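# Feed steel bar through cold saw to length stop

## Task

Push the long steel bar along the roller line, through the cold saw's opened vise and beneath its lifted blade, until its end meets the length stop (the tip of the little rod at the saw's -y end that faces back toward the blade). The stop has to finish at its original setting, and the bar must remain resting on the rollers. If a short leftover piece of bar sits on the saw ahead of the stop, move it into the offcut bin, which is the open box on the bench past the stop.

## Robot and tools

Robot: two Doosan arms, left_arm and right_arm, each with a Robotiq 2F-140 gripper whose fingers can fold, and each riding its own carriage (left_rail, right_rail) on one shared floor track. left_rail is always the one at larger y. Arm bases sit at x = 0, y = that carriage's position_m, z = 0.03 m, facing +x.

Scene frame (all reported positions): fixed to the table, table top z = 0, +z up, +x the direction the arms face, +y to their left, track along y at x = 0 with y = 0 at its middle. The table edge is at x = 0.31 m. Positions are in metres, orientation as a wxyz quaternion, velocities in m/s and rad/s. Gripper axes: fingers point along its +z and open/close along its y. end_effector_position is the point between closed pads; fingertips extend about 33 mm past it (9 mm when fully open).

execute_actions(actions, cameras): runs actions in sequence. Each action may hold "rows", "steps", "until" and rail commands. rows: up to 15 rows, each applied for one 1/30 s control step. Each row is 18 numbers in [-1, 1], one list covering both arms: left dx, dy, dz, rx, ry, rz, left gripper position, force_limit, speed, then the same nine for the right. The six pose numbers are an offset (not a pose) from that arm's Hand target as it stood when the action began, expressed in the Hand target's own axes; every row counts from that same start, not from the previous row. Scale: 1.0 = 0.6 m or 180 degrees; rx, ry, rz form one rotation vector. All zeros re-requests the current Hand target. Gripper position is absolute: +1 fully open (140 mm), about -0.8 pads touching, -1 close until blocked. force_limit and speed are absolute settings (-1 to +1, both start at +1); lower values grip more gently and slowly. Always resend a gripper's last three numbers to leave it unchanged, since 0 is a real command. steps: 1 to 450, at least the row count, default 15; after the last row the arm keeps heading to that row's target. Ramp offsets gradually row by row (0.01 per row is 0.18 m/s) so held parts are not jerked. Rail commands: {"left_rail": {"position_m": ...}} with left_rail -1.1 to 2 m, right_rail -2 to 1.1 m (absolute place on the track), speed_m_s 0.01 to 1, acceleration_factor 0.1 to 1, or {"stop": true}. After sending, wait with an action like {"steps": n, "until": {"left_rail": {"position_status": ["!=", "moving"]}}}. until conditions read only rail fields, using "=", "!=", "<", "<=", ">", ">=", or {"all"/"any": {"status": "ended"}}. Carriages must stay roughly 0.98 m apart. An out-of-range value rejects the whole call. An empty actions list just reports state and the scene number.

move(target, speed, blend, stop_force, zero, blocking, cameras): straight-line paths for both grippers. target is one 18-number row (same layout and scale, offsets from the current Hand targets) or a list of up to 15 such rows, all counted from the same start. speed: m/s, 0.002 to 2, default 0.25. blend: corner rounding in m for lists. stop_force: 10 to 80 N, ends an arm's path when it feels that push along its travel; use it only slowly, with the carriage standing still, not while the gripper rotates, and leave it out when backing off a contact. zero resets the force baseline. blocking=false returns early; then use wait or stop before new rows or moves. Paths do not avoid obstacles; a target past a rigid contact can fault the arm. Result adds a move: line (done, off_target, held, fault, etc.).

wait(seconds 0 to 10), stop() (brakes a running move only), zoom_image(camera among cam_high, cam_bench_left, cam_bench_right, cam_left_wrist, cam_right_wrist; region [x0, y0, x1, y1] px, at most 504 each way), read_manual(section) for licences, finished_scene(scene) to end the scene once the goal holds with the robot idle. Cameras: cam_high, cam_low, cam_bench_left, cam_bench_right, cam_left_wrist, cam_right_wrist.

Results: Hand target (base for next offsets), end_effector pose and velocities, Joint positions (rail m, then six joints in rad), Joint torques, Flange force (N in gripper axes, noisy), Tool commands, object_status (0 moving, 1 blocked while opening, 2 blocked while closing = likely holding, 3 reached position or pads met), position_measured in counts (3 open, about 139 = 60 mm, 230 pads met), rail position_m, position_status (moving, done, contact_stop, time_out, stopped, stopped_with_arm, stopped_for_other_arm, stopped_for_other_carriage) and position_answer (taken/not_taken). The commanded pose is clipped each step to within 70 mm and 16 degrees of the measured pose.

Avoid: anything falling off the table (even onto the track) fails the task; hard hits on the saw or heavy objects, releasing parts in motion, and squeezing or bumping between the two arms. Contact torque at a joint limit (elbow 150, wrist joints 42.3 N m) or 144 N outside force stops the arm for 10 s. Grip near fingertips for firm holds; pressing fingertips into a surface folds them. Don't shift the length stop. Overheating from holding loads or stretching out can brake an arm for 30 to 60 s.

Each tool is called after "Request:" in YAML: its name, and indented under it one key for each argument.

## Session

Request:
execute_actions:
  actions: []

Scene clock: 0.00 s.
left_arm: end_effector_position=(+0.6600, +1.6371, +0.4937) position_measured=3 object_status=3 end_effector_quat_wxyz=(+0.000, +1.000, +0.000, +0.000) | right_arm: end_effector_position=(+0.6600, -0.9280, +0.4937) position_measured=3 object_status=3 end_effector_quat_wxyz=(+0.000, +1.000, +0.000, +0.000)
Joint positions: left_arm=[1.638 -0.053 0.164 1.35 0 1.628 1.518] | right_arm=[-0.927 -0.053 0.164 1.35 0 1.628 1.518]
Joint velocities: within noise
Joint torques (N m): no reading
Flange force (N): no reading
Hand target: left_arm +0.6600, +1.6371, +0.4937; +0.000, +1.000, +0.000, +0.000 | right_arm +0.6600, -0.9280, +0.4937; +0.000, +1.000, +0.000, +0.000
Tool commands: left_gripper/position=+1.0 left_gripper/force_limit=+1.0 left_gripper/speed=+1.0 right_gripper/position=+1.0 right_gripper/force_limit=+1.0 right_gripper/speed=+1.0
left_rail: position_m=1.638 position_status=done
right_rail: position_m=-0.927 position_status=done

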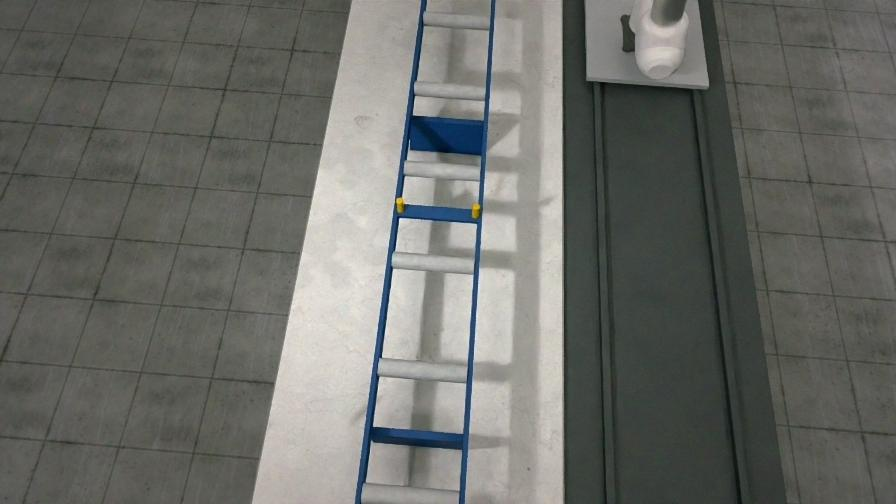

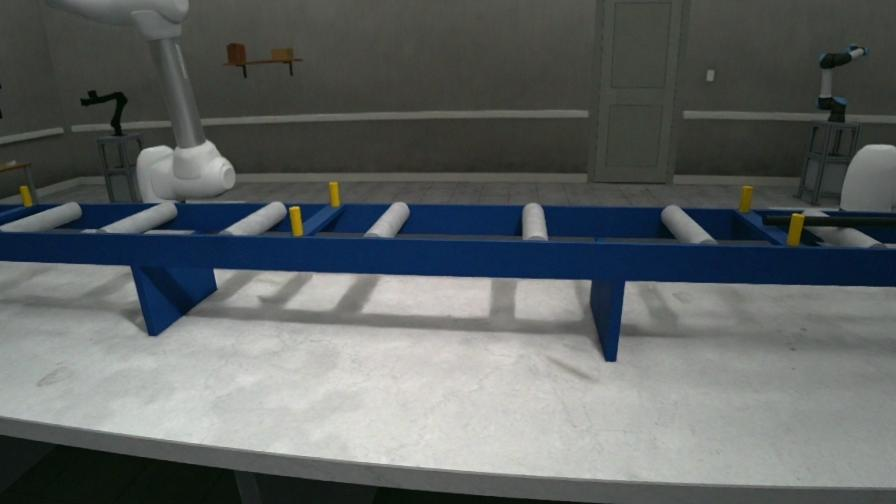

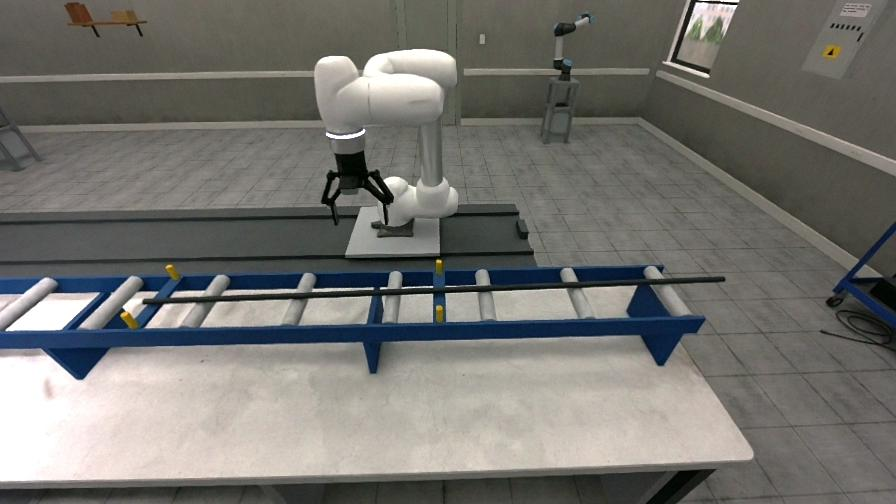

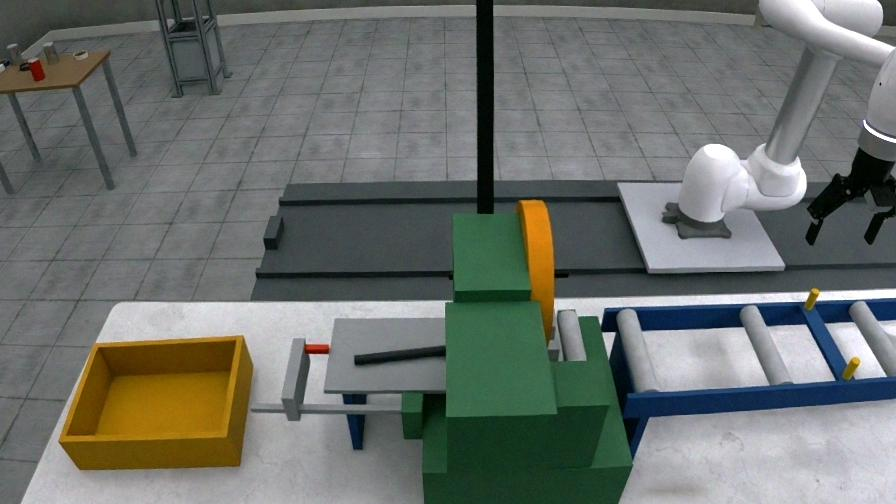

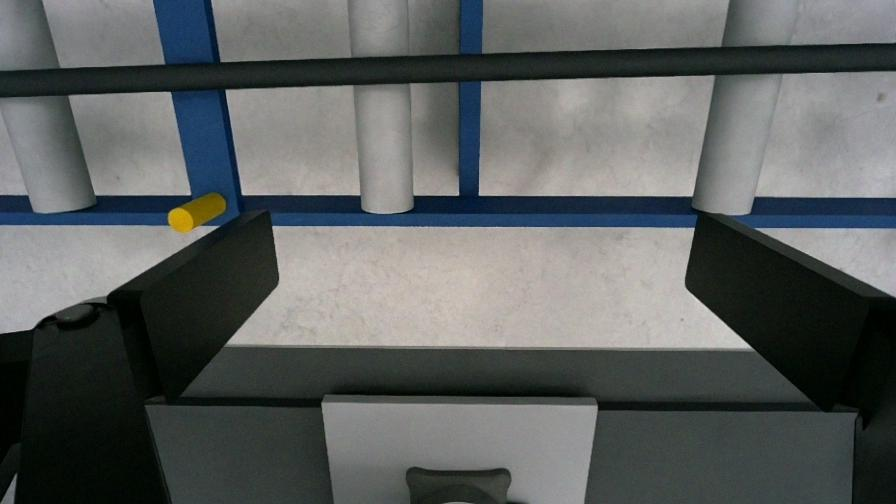

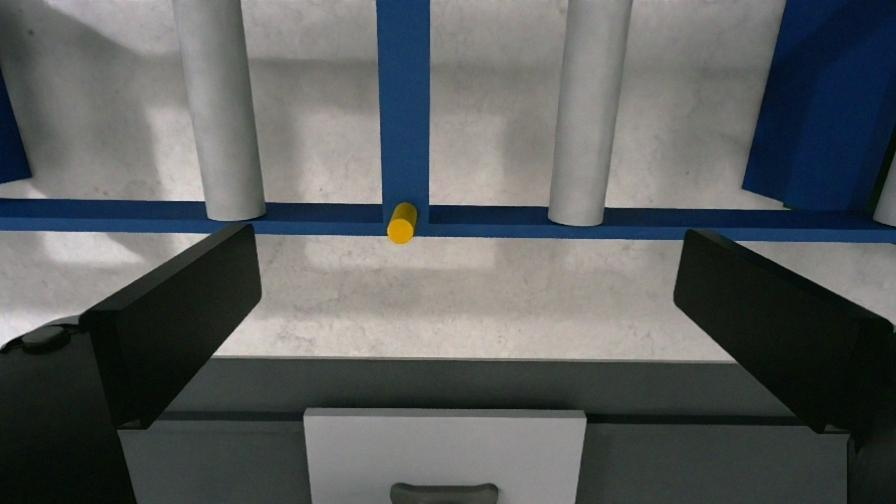

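Request:
zoom_image:
  camera: "cam_bench_right"
  region: [230, 180, 660, 504]

Request:
zoom_image:
  camera: "cam_bench_left"
  region: [100, 220, 500, 400]

Request:
zoom_image:
  camera: "cam_bench_left"
  region: [400, 220, 800, 400]

Scaled by 1.172.

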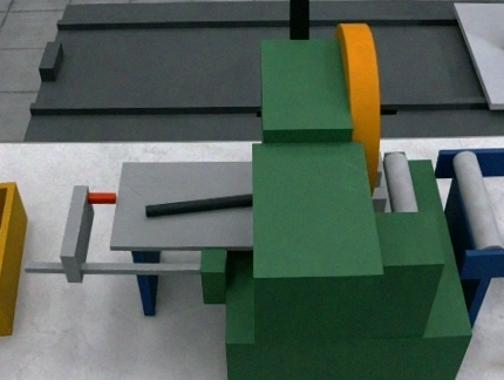

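Scaled by 1.260.

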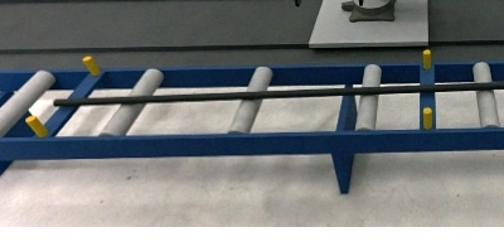

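Scaled by 1.260.

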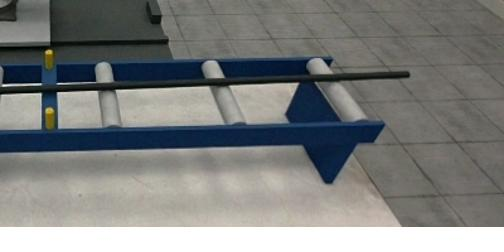

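Request:
move:
  target: [0,0,-0.1,0,0,0.5,1,1,1,-0.4,0,-0.3,0,0,0,1,1,1]
  speed: 0.3

Request:
execute_actions:
  actions:
    - {"right_rail":{"position_m":-1.3},"left_rail":{"position_m":0.6},"steps":250,"until":{"all":{"status":"ended"}}}

Scene clock: 33.87 s.
left_arm: end_effector_position=(+0.6600, +1.6371, +0.5536) position_measured=3 object_status=3 end_effector_quat_wxyz=(+0.000, +0.707, -0.707, +0.000) | right_arm: end_effector_position=(+0.4200, -0.9280, +0.6736) position_measured=3 object_status=3 end_effector_quat_wxyz=(+0.000, +1.000, +0.000, +0.000)
Joint positions: left_arm=[1.638 -0.053 0.175 1.229 0 1.738 3.088] | right_arm=[-0.927 -0.083 -0.16 1.343 0 1.959 1.487]
Joint torques (N m): left_arm=[0.62 -61.21 -41.45 4.09 0.13 -0.04] | right_arm=[-1.69 -22.32 -36.25 3.77 0.1 0.09]
Flange force (N): left_arm=[0.9 -3.4 0.0] | right_arm=[3.4 -3.8 -5.1]
Hand target: left_arm +0.6600, +1.6371, +0.5537; +0.000, +0.707, -0.707, +0.000 | right_arm +0.4200, -0.9280, +0.6737; +0.000, +1.000, +0.000, +0.000
Off the commanded pose: left_arm 0.000 m, 0 deg | right_arm 0.000 m, 0 deg.
left_rail: position_m=1.638 position_status=done
right_rail: position_m=-0.927 position_status=done
move: done

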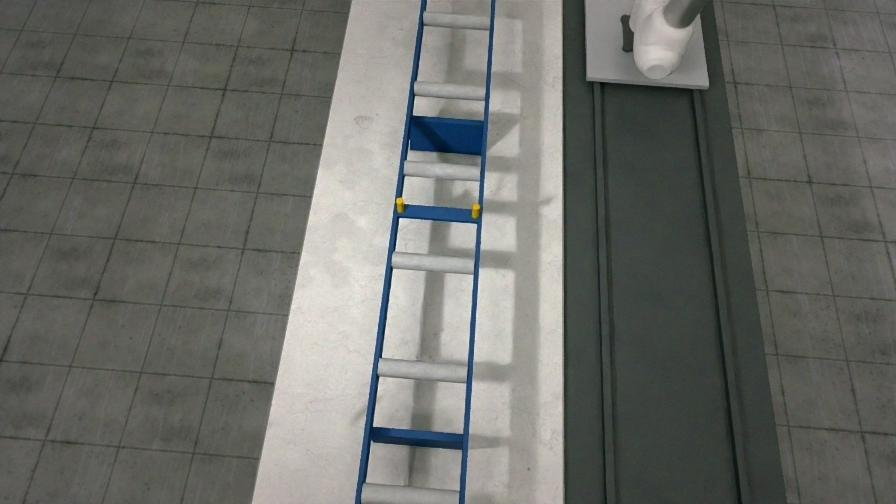

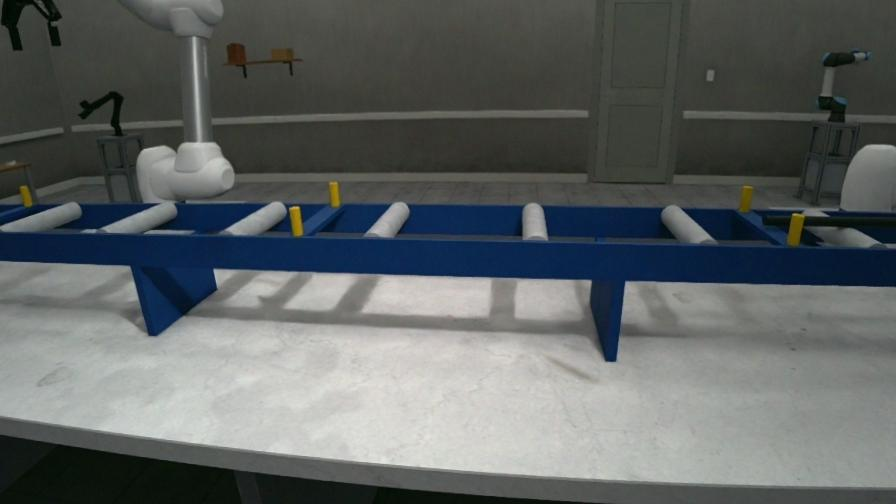

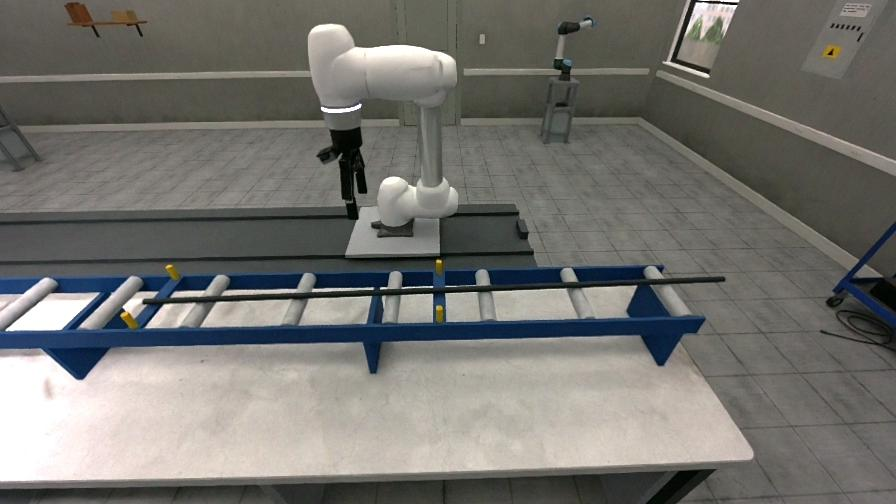

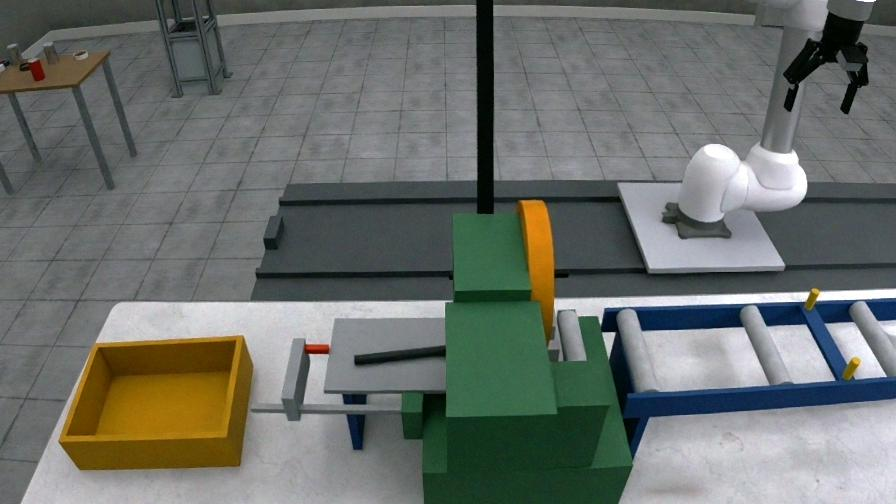

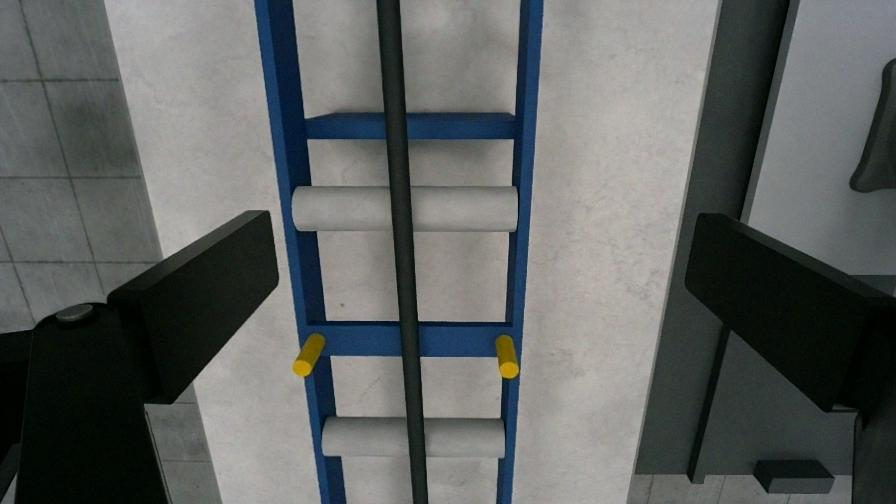

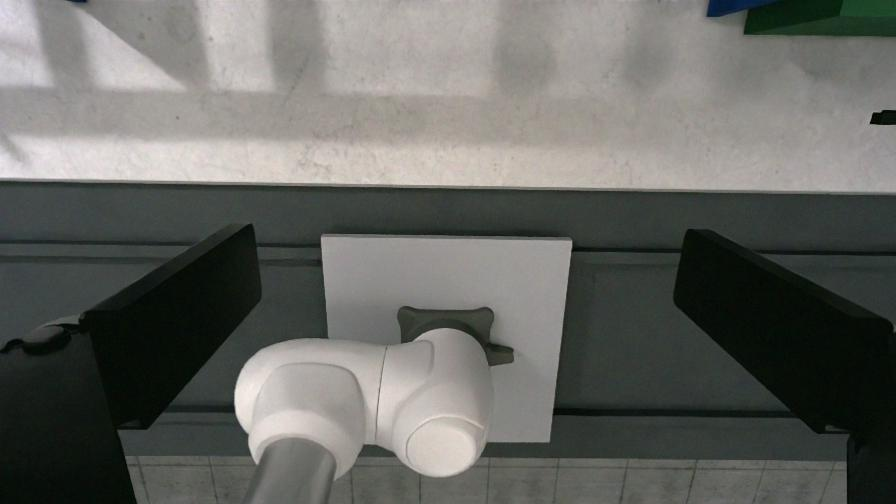

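Scene clock: 36.97 s.
left_arm: end_effector_position=(+0.6600, +0.5995, +0.5537) position_measured=3 object_status=3 end_effector_quat_wxyz=(+0.000, +0.707, -0.707, +0.000) | right_arm: end_effector_position=(+0.4200, -1.3005, +0.6737) position_measured=3 object_status=3 end_effector_quat_wxyz=(+0.000, +1.000, +0.000, +0.000)
Joint positions: left_arm=[0.6 -0.053 0.175 1.229 0 1.738 3.088] | right_arm=[-1.3 -0.083 -0.16 1.343 0 1.959 1.487]
Joint torques (N m): left_arm=[0.86 -61.37 -41.49 4.1 0.18 -0.05] | right_arm=[-2.06 -22.32 -36.1 3.75 0.06 0.11]
Flange force (N): left_arm=[1.2 -3.4 0.2] | right_arm=[3.7 -4.6 -5.6]
Hand target: left_arm +0.6600, +0.5995, +0.5537; +0.000, +0.707, -0.707, +0.000 | right_arm +0.4200, -1.3005, +0.6737; +0.000, +1.000, +0.000, +0.000
Tool commands: left_gripper/position=+1.0 left_gripper/force_limit=+1.0 left_gripper/speed=+1.0 right_gripper/position=+1.0 right_gripper/force_limit=+1.0 right_gripper/speed=+1.0
Off the commanded pose: left_arm 0.000 m, 0 deg | right_arm 0.000 m, 0 deg.
left_rail: position_m=0.600 position_status=done
right_rail: position_m=-1.300 position_status=done

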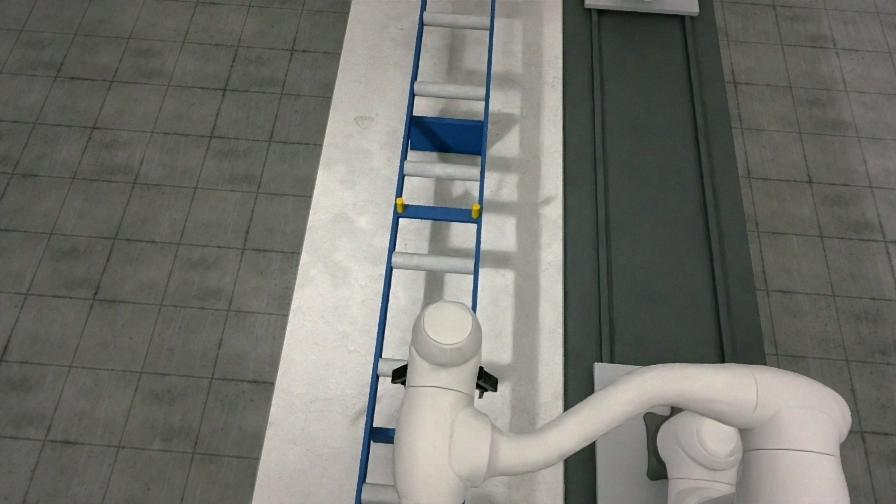

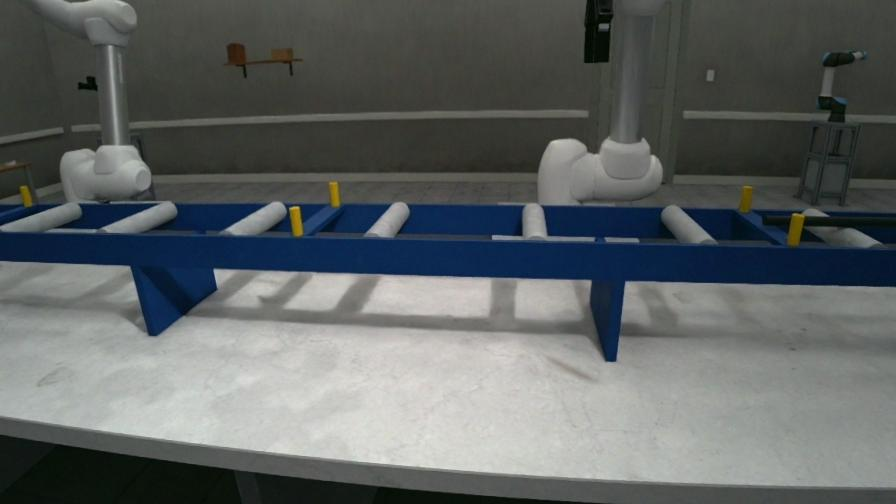

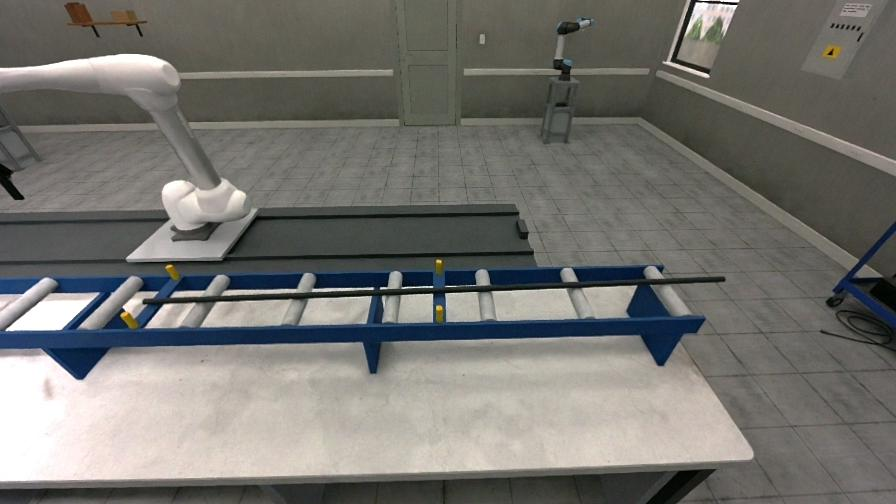

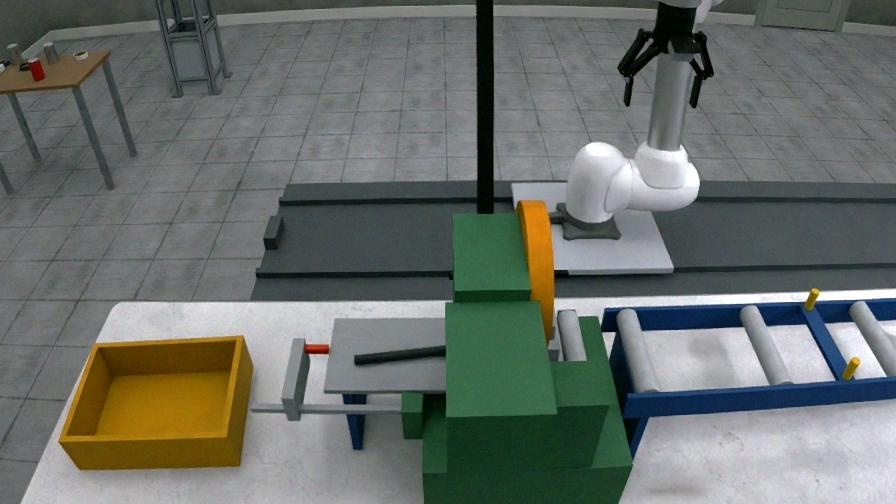

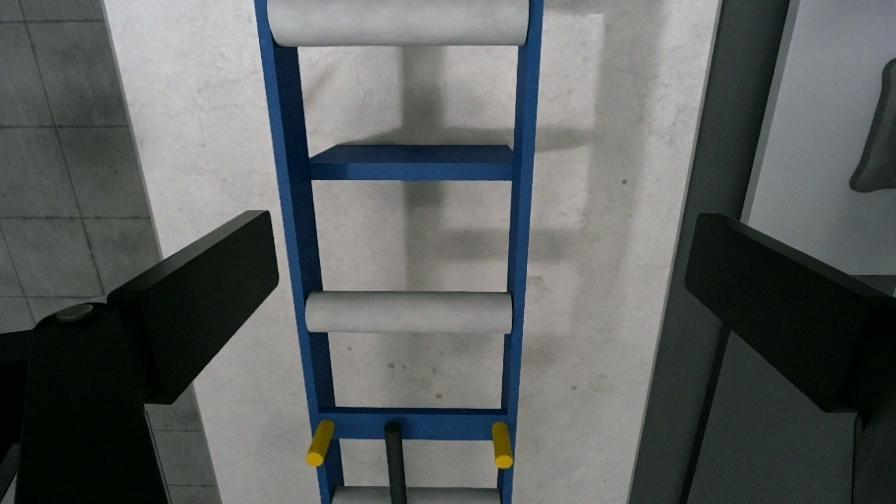

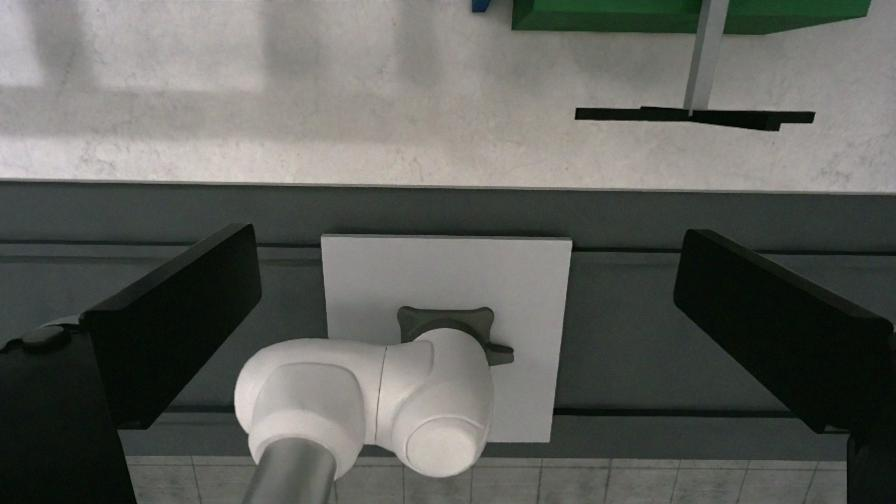

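Request:
move:
  target: [0,0,0,0,0,0,1,1,1,0,0,0,0,0.36,0,1,1,1]
  speed: 0.4
  cameras: ["cam_right_wrist", "cam_bench_right"]

Scene clock: 56.13 s.
left_arm: end_effector_position=(+0.6600, +0.5995, +0.5537) position_measured=3 object_status=3 end_effector_quat_wxyz=(+0.000, +0.707, -0.707, +0.000) | right_arm: end_effector_position=(+0.4200, -1.3005, +0.6737) position_measured=3 object_status=3 end_effector_quat_wxyz=(+0.000, +0.844, +0.000, +0.536)
Joint positions: left_arm=[0.6 -0.053 0.175 1.229 0 1.738 3.088] | right_arm=[-1.3 -0.298 -0.738 1.992 0.375 0.81 1.176]
Joint torques (N m): left_arm=[1.05 -61.62 -41.43 4.06 0.11 -0.06] | right_arm=[-1.84 29.98 -38.87 4.27 -2.29 0.11]
Flange force (N): left_arm=[1.6 -3.5 -0.5] | right_arm=[0.0 0.0 0.0]
Hand target: left_arm +0.6600, +0.5995, +0.5537; +0.000, +0.707, -0.707, +0.000 | right_arm +0.4200, -1.3005, +0.6737; +0.000, +0.844, +0.000, +0.536
Off the commanded pose: left_arm 0.000 m, 0 deg | right_arm 0.000 m, 0 deg.
left_rail: position_m=0.600 position_status=done
right_rail: position_m=-1.300 position_status=done
move: done
Images, in order (width x height): cam_bench_right 896x504, cam_right_wrist 896x504.

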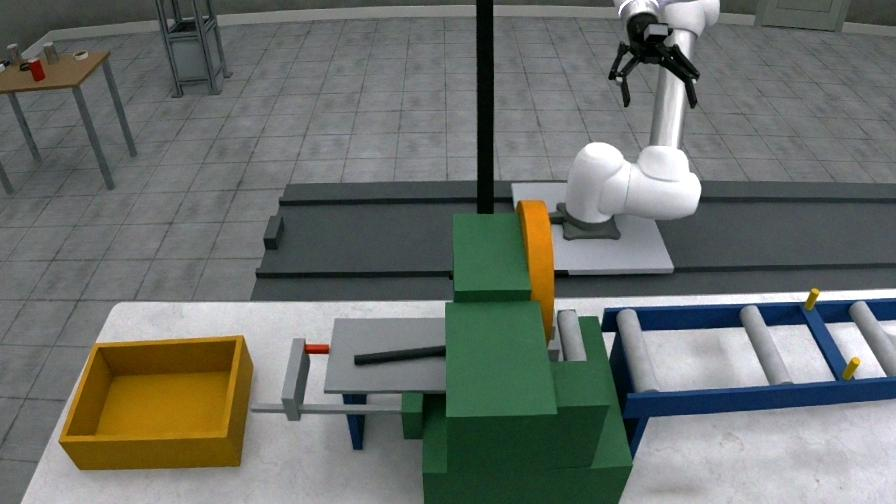

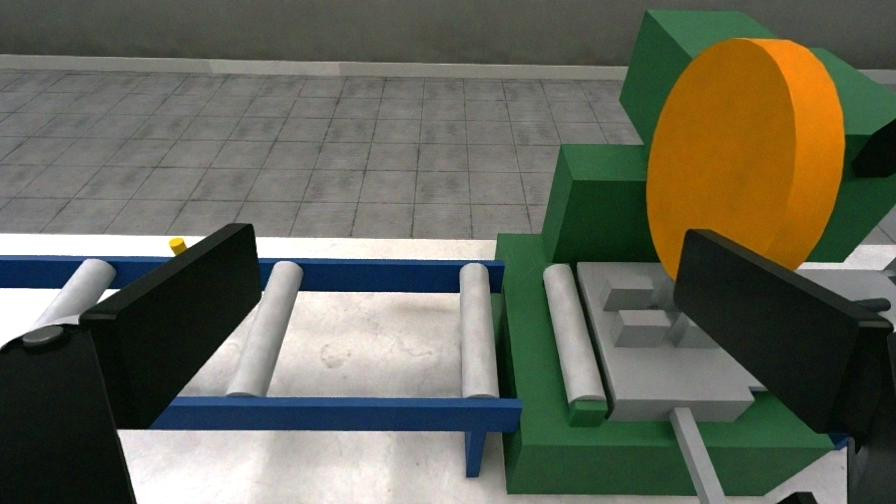

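Request:
move:
  target: [0,0,0,0,0,0,1,1,1,0,0,0,-0.226,0,0.106,1,1,1]
  speed: 0.4
  cameras: ["cam_right_wrist", "cam_bench_right"]

Scene clock: 65.07 s.
left_arm: end_effector_position=(+0.6600, +0.5995, +0.5537) position_measured=3 object_status=3 end_effector_quat_wxyz=(+0.000, +0.707, -0.707, +0.000) | right_arm: end_effector_position=(+0.4199, -1.3005, +0.6737) position_measured=3 object_status=3 end_effector_quat_wxyz=(+0.205, +0.780, -0.322, +0.495)
Joint positions: left_arm=[0.6 -0.053 0.175 1.229 0 1.738 3.088] | right_arm=[-1.3 0.681 -0.433 1.879 -1.122 1.53 2.982]
Joint torques (N m): left_arm=[0.71 -61.55 -41.47 4.12 0.15 -0.08] | right_arm=[-1.71 0.13 -39.35 -0.75 -0.34 -0.02]
Flange force (N): left_arm=[1.0 -3.7 -0.5] | right_arm=[2.0 -4.5 -7.2]
Hand target: left_arm +0.6600, +0.5995, +0.5537; +0.000, +0.707, -0.707, +0.000 | right_arm +0.4200, -1.3005, +0.6737; +0.205, +0.780, -0.322, +0.495
Off the commanded pose: left_arm 0.000 m, 0 deg | right_arm 0.000 m, 0 deg.
left_rail: position_m=0.600 position_status=done
right_rail: position_m=-1.300 position_status=done
move: done; limits=paced
Images, in order (width x height): cam_bench_right 896x504, cam_right_wrist 896x504.

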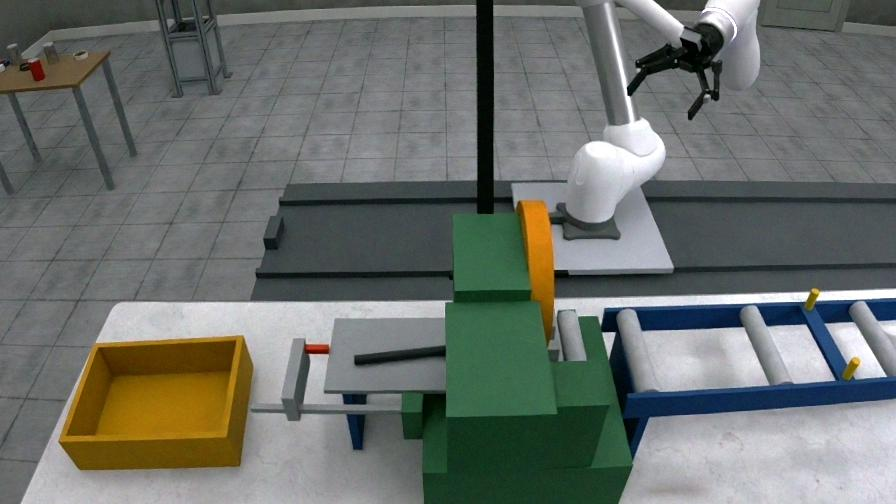

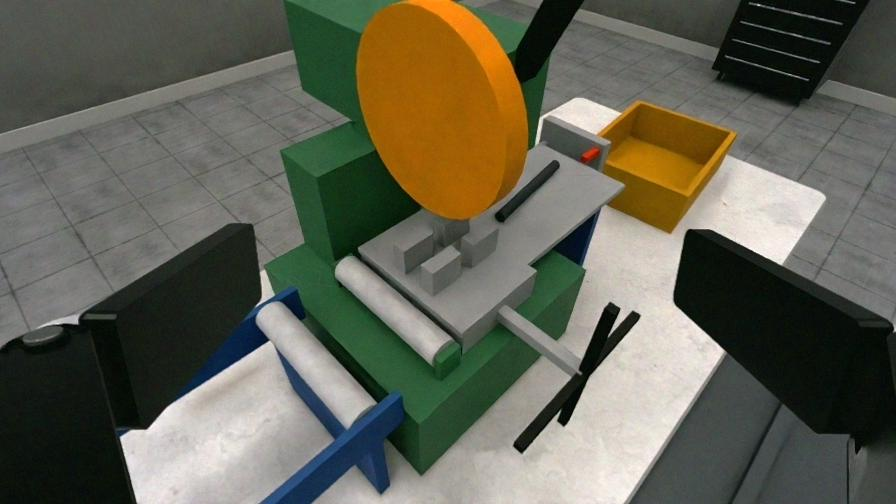

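Request:
move:
  target: [0,0,0,0,0,0,1,1,1,0,0,0,0,0.2,0,1,1,1]
  speed: 0.4
  cameras: ["cam_right_wrist", "cam_bench_right"]

Scene clock: 94.37 s.
left_arm: end_effector_position=(+0.6600, +0.5995, +0.5537) position_measured=3 object_status=3 end_effector_quat_wxyz=(+0.000, +0.707, -0.707, +0.000) | right_arm: end_effector_position=(+0.4200, -1.3005, +0.6737) position_measured=3 object_status=3 end_effector_quat_wxyz=(+0.295, +0.589, -0.243, +0.712)
Joint positions: left_arm=[0.6 -0.053 0.175 1.229 0 1.738 3.088] | right_arm=[-1.3 0.768 -0.407 2.232 -1.758 1.6 3.394]
Joint torques (N m): left_arm=[0.74 -61.28 -41.32 4.04 0.12 -0.04] | right_arm=[-2.28 2.64 -36.89 -3.45 0.76 0.06]
Flange force (N): left_arm=[1.0 -3.1 -0.8] | right_arm=[5.7 0.1 -6.6]
Hand target: left_arm +0.6600, +0.5995, +0.5537; +0.000, +0.707, -0.707, +0.000 | right_arm +0.4200, -1.3005, +0.6737; +0.295, +0.589, -0.243, +0.712
Off the commanded pose: left_arm 0.000 m, 0 deg | right_arm 0.000 m, 0 deg.
left_rail: position_m=0.600 position_status=done
right_rail: position_m=-1.300 position_status=done
move: done
Images, in order (width x height): cam_bench_right 896x504, cam_right_wrist 896x504.

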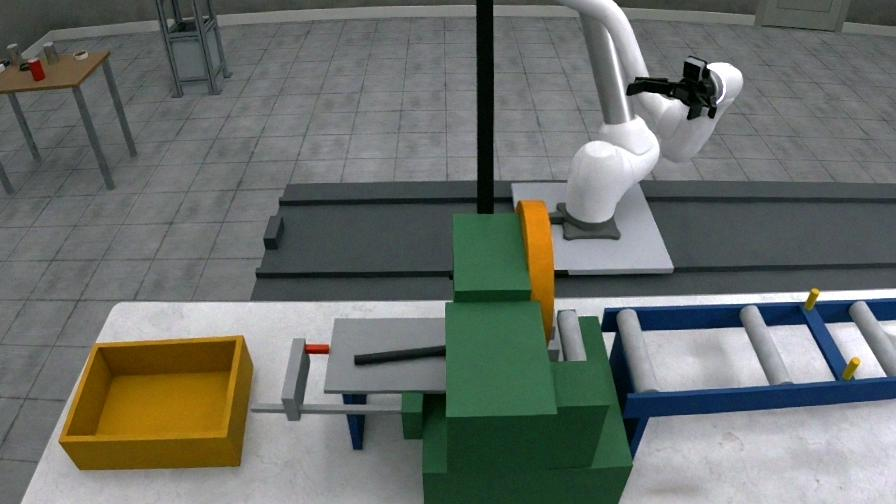

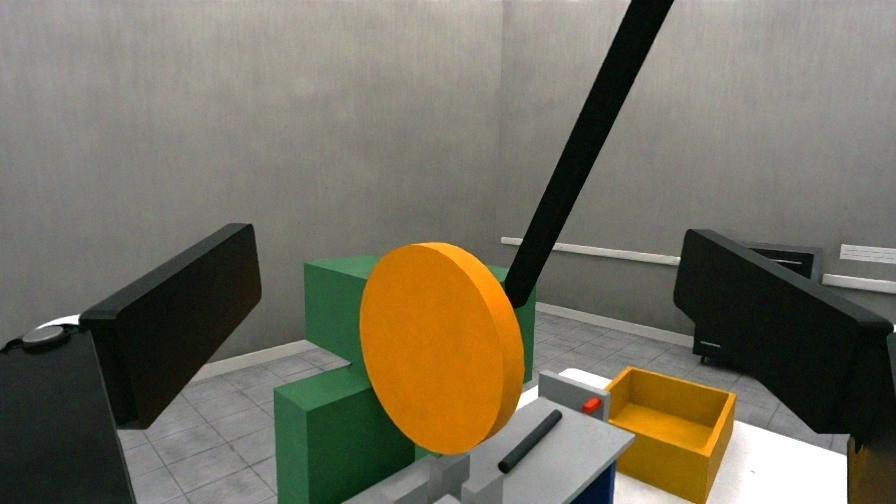

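Request:
move:
  target: [0,0,0,0,0,0,1,1,1,0,0,0,0,0.2,0,1,1,1]
  speed: 0.4
  cameras: ["cam_right_wrist"]

Scene clock: 112.17 s.
left_arm: end_effector_position=(+0.6600, +0.5995, +0.5537) position_measured=3 object_status=3 end_effector_quat_wxyz=(+0.000, +0.707, -0.707, +0.000) | right_arm: end_effector_position=(+0.4199, -1.3005, +0.6737) position_measured=3 object_status=3 end_effector_quat_wxyz=(+0.355, +0.340, -0.140, +0.859)
Joint positions: left_arm=[0.6 -0.053 0.175 1.229 0 1.738 3.088] | right_arm=[-1.3 0.44 -0.206 2.472 -2.405 1.863 3.857]
Joint torques (N m): left_arm=[0.86 -61.56 -41.45 4.13 0.18 -0.06] | right_arm=[-1.97 -10.61 -28.49 -3.92 1.27 0.03]
Flange force (N): left_arm=[1.2 -3.8 -0.1] | right_arm=[4.6 -7.0 -2.8]
Hand target: left_arm +0.6600, +0.5995, +0.5537; +0.000, +0.707, -0.707, +0.000 | right_arm +0.4200, -1.3005, +0.6737; +0.355, +0.340, -0.140, +0.859
Off the commanded pose: left_arm 0.000 m, 0 deg | right_arm 0.000 m, 0 deg.
left_rail: position_m=0.600 position_status=done
right_rail: position_m=-1.300 position_status=done
move: done
Images, in order (width x height): cam_right_wrist 896x504.

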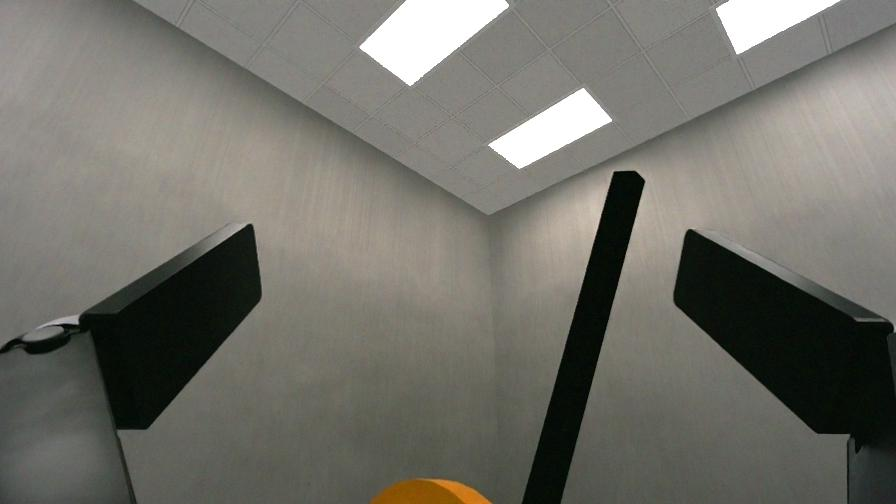

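Request:
move:
  target:
    - [0,0,0,0,0,0,1,1,1,0,0,0,0,-0.4,0,1,1,1]
    - [0,-0.06,0.1,0,0,0,1,1,1,0.04,0.067,-0.054,0.2609,-0.378,0.0502,1,1,1]
    - [0,-0.125,0.25,0,0,0,1,1,1,0.123,0.2,-0.162,0.2941,-0.7115,-0.116,1,1,1]
  speed: 0.4
  blend: [0.02,0.02,0]
  cameras: ["cam_right_wrist", "cam_left_wrist", "cam_bench_right"]

Scene clock: 179.37 s.
left_arm: end_effector_position=(+0.7350, +0.5995, +0.4037) position_measured=3 object_status=3 end_effector_quat_wxyz=(+0.000, +0.707, -0.707, +0.000) | right_arm: end_effector_position=(+0.2500, -1.3005, +0.6534) position_measured=3 object_status=3 end_effector_quat_wxyz=(+0.000, +1.000, +0.000, +0.001)
Joint positions: left_arm=[0.6 -0.048 0.289 1.355 0 1.498 3.094] | right_arm=[-1.3 -0.14 -0.429 1.557 0 2.012 1.431]
Joint torques (N m): left_arm=[1.2 -73.67 -41.94 4.11 0.1 -0.08] | right_arm=[-2.11 5.74 -35.3 3.59 0.03 0.07]
Flange force (N): left_arm=[1.6 -3.5 0.2] | right_arm=[1.7 -8.1 -4.5]
Hand target: left_arm +0.7350, +0.5995, +0.4037; +0.000, +0.707, -0.707, +0.000 | right_arm +0.2500, -1.3005, +0.6534; +0.000, +1.000, +0.000, +0.001
Off the commanded pose: left_arm 0.000 m, 0 deg | right_arm 0.000 m, 0 deg.
left_rail: position_m=0.600 position_status=done
right_rail: position_m=-1.300 position_status=done
move: done
Images, in order (width x height): cam_bench_right 896x504, cam_left_wrist 896x504, cam_right_wrist 896x504.

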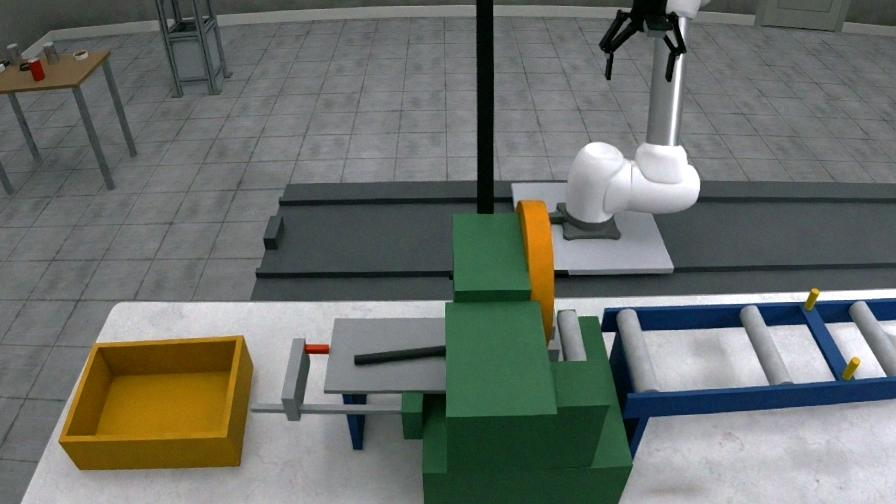

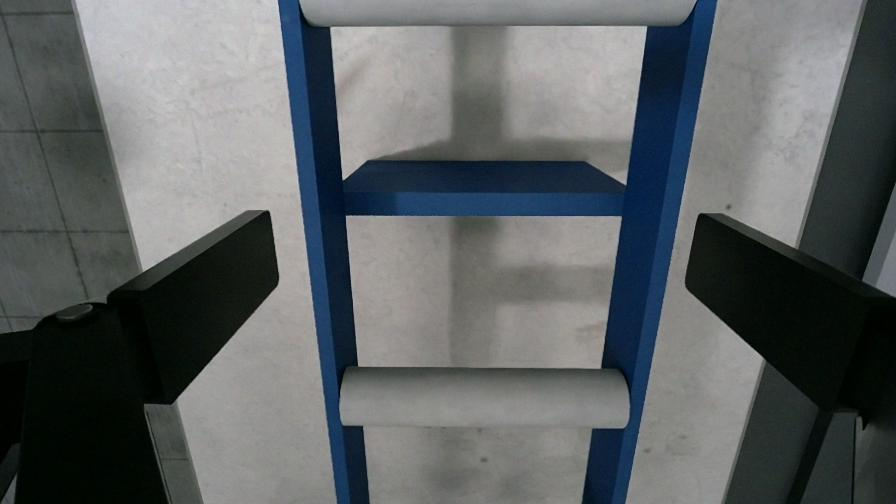

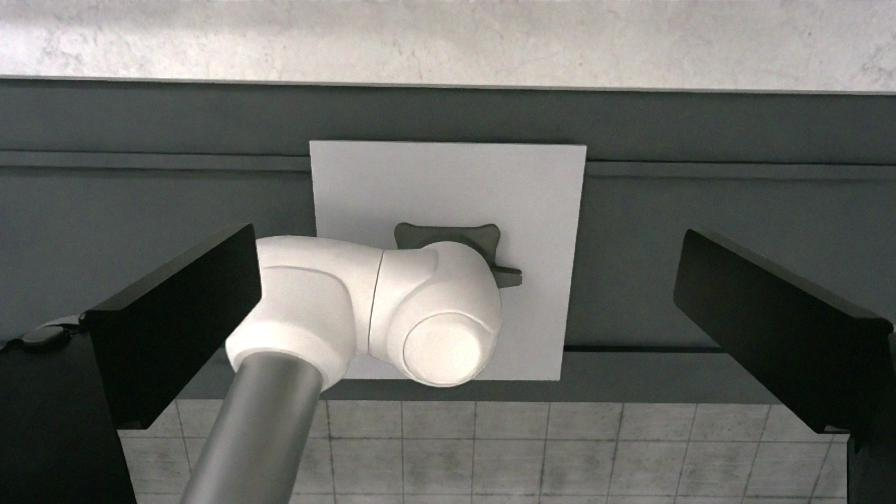

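Request:
execute_actions:
  actions:
    - {"right_rail":{"position_m":-1.9},"left_rail":{"position_m":1.2},"steps":250,"until":{"all":{"status":"ended"}}}
  cameras: ["cam_right_wrist","cam_left_wrist","cam_bench_right"]

Scene clock: 189.97 s.
left_arm: end_effector_position=(+0.7350, +1.1995, +0.4036) position_measured=3 object_status=3 end_effector_quat_wxyz=(+0.000, +0.707, -0.707, +0.000) | right_arm: end_effector_position=(+0.2500, -1.9005, +0.6534) position_measured=3 object_status=3 end_effector_quat_wxyz=(+0.000, +1.000, +0.000, +0.001)
Joint positions: left_arm=[1.2 -0.048 0.289 1.355 0 1.498 3.094] | right_arm=[-1.9 -0.14 -0.429 1.557 0 2.012 1.431]
Joint torques (N m): left_arm=[1.41 -73.79 -41.97 4.16 0.09 -0.09] | right_arm=[-1.72 6.34 -35.16 3.66 0.08 0.06]
Flange force (N): left_arm=[1.5 -3.5 0.6] | right_arm=[0.8 -6.6 -4.3]
Hand target: left_arm +0.7350, +1.1994, +0.4037; +0.000, +0.707, -0.707, +0.000 | right_arm +0.2500, -1.9005, +0.6534; +0.000, +1.000, +0.000, +0.001
Tool commands: left_gripper/position=+1.0 left_gripper/force_limit=+1.0 left_gripper/speed=+1.0 right_gripper/position=+1.0 right_gripper/force_limit=+1.0 right_gripper/speed=+1.0
Off the commanded pose: left_arm 0.000 m, 0 deg | right_arm 0.000 m, 0 deg.
left_rail: position_m=1.200 position_status=done
right_rail: position_m=-1.900 position_status=done
Images, in order (width x height): cam_bench_right 896x504, cam_left_wrist 896x504, cam_right_wrist 896x504.

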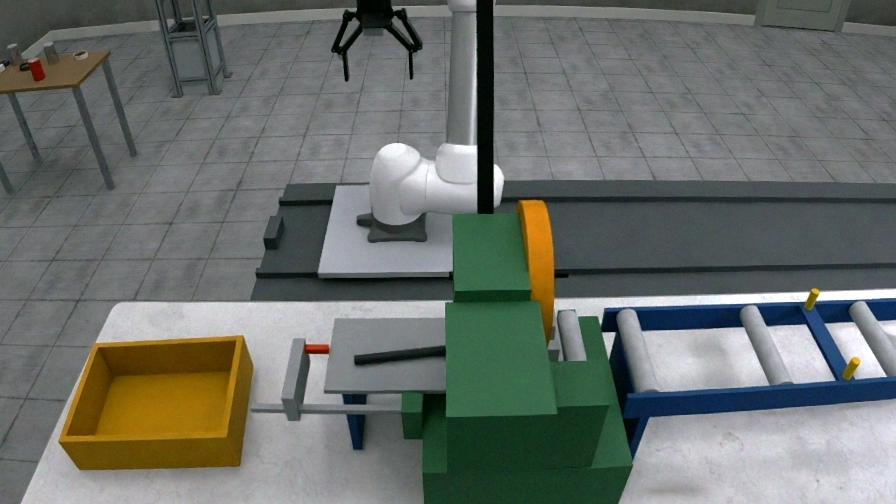

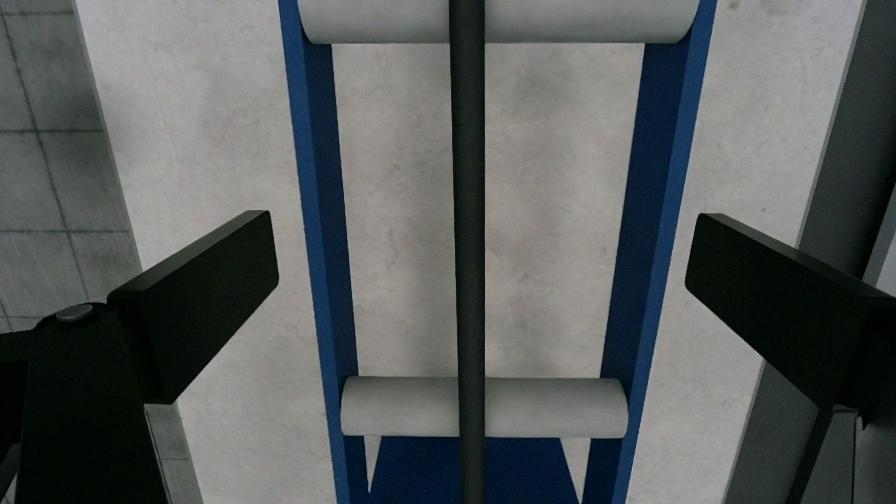

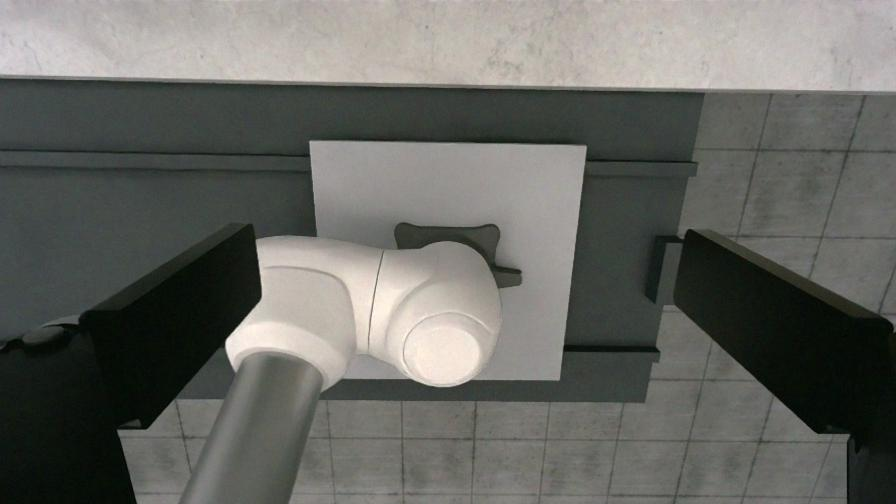

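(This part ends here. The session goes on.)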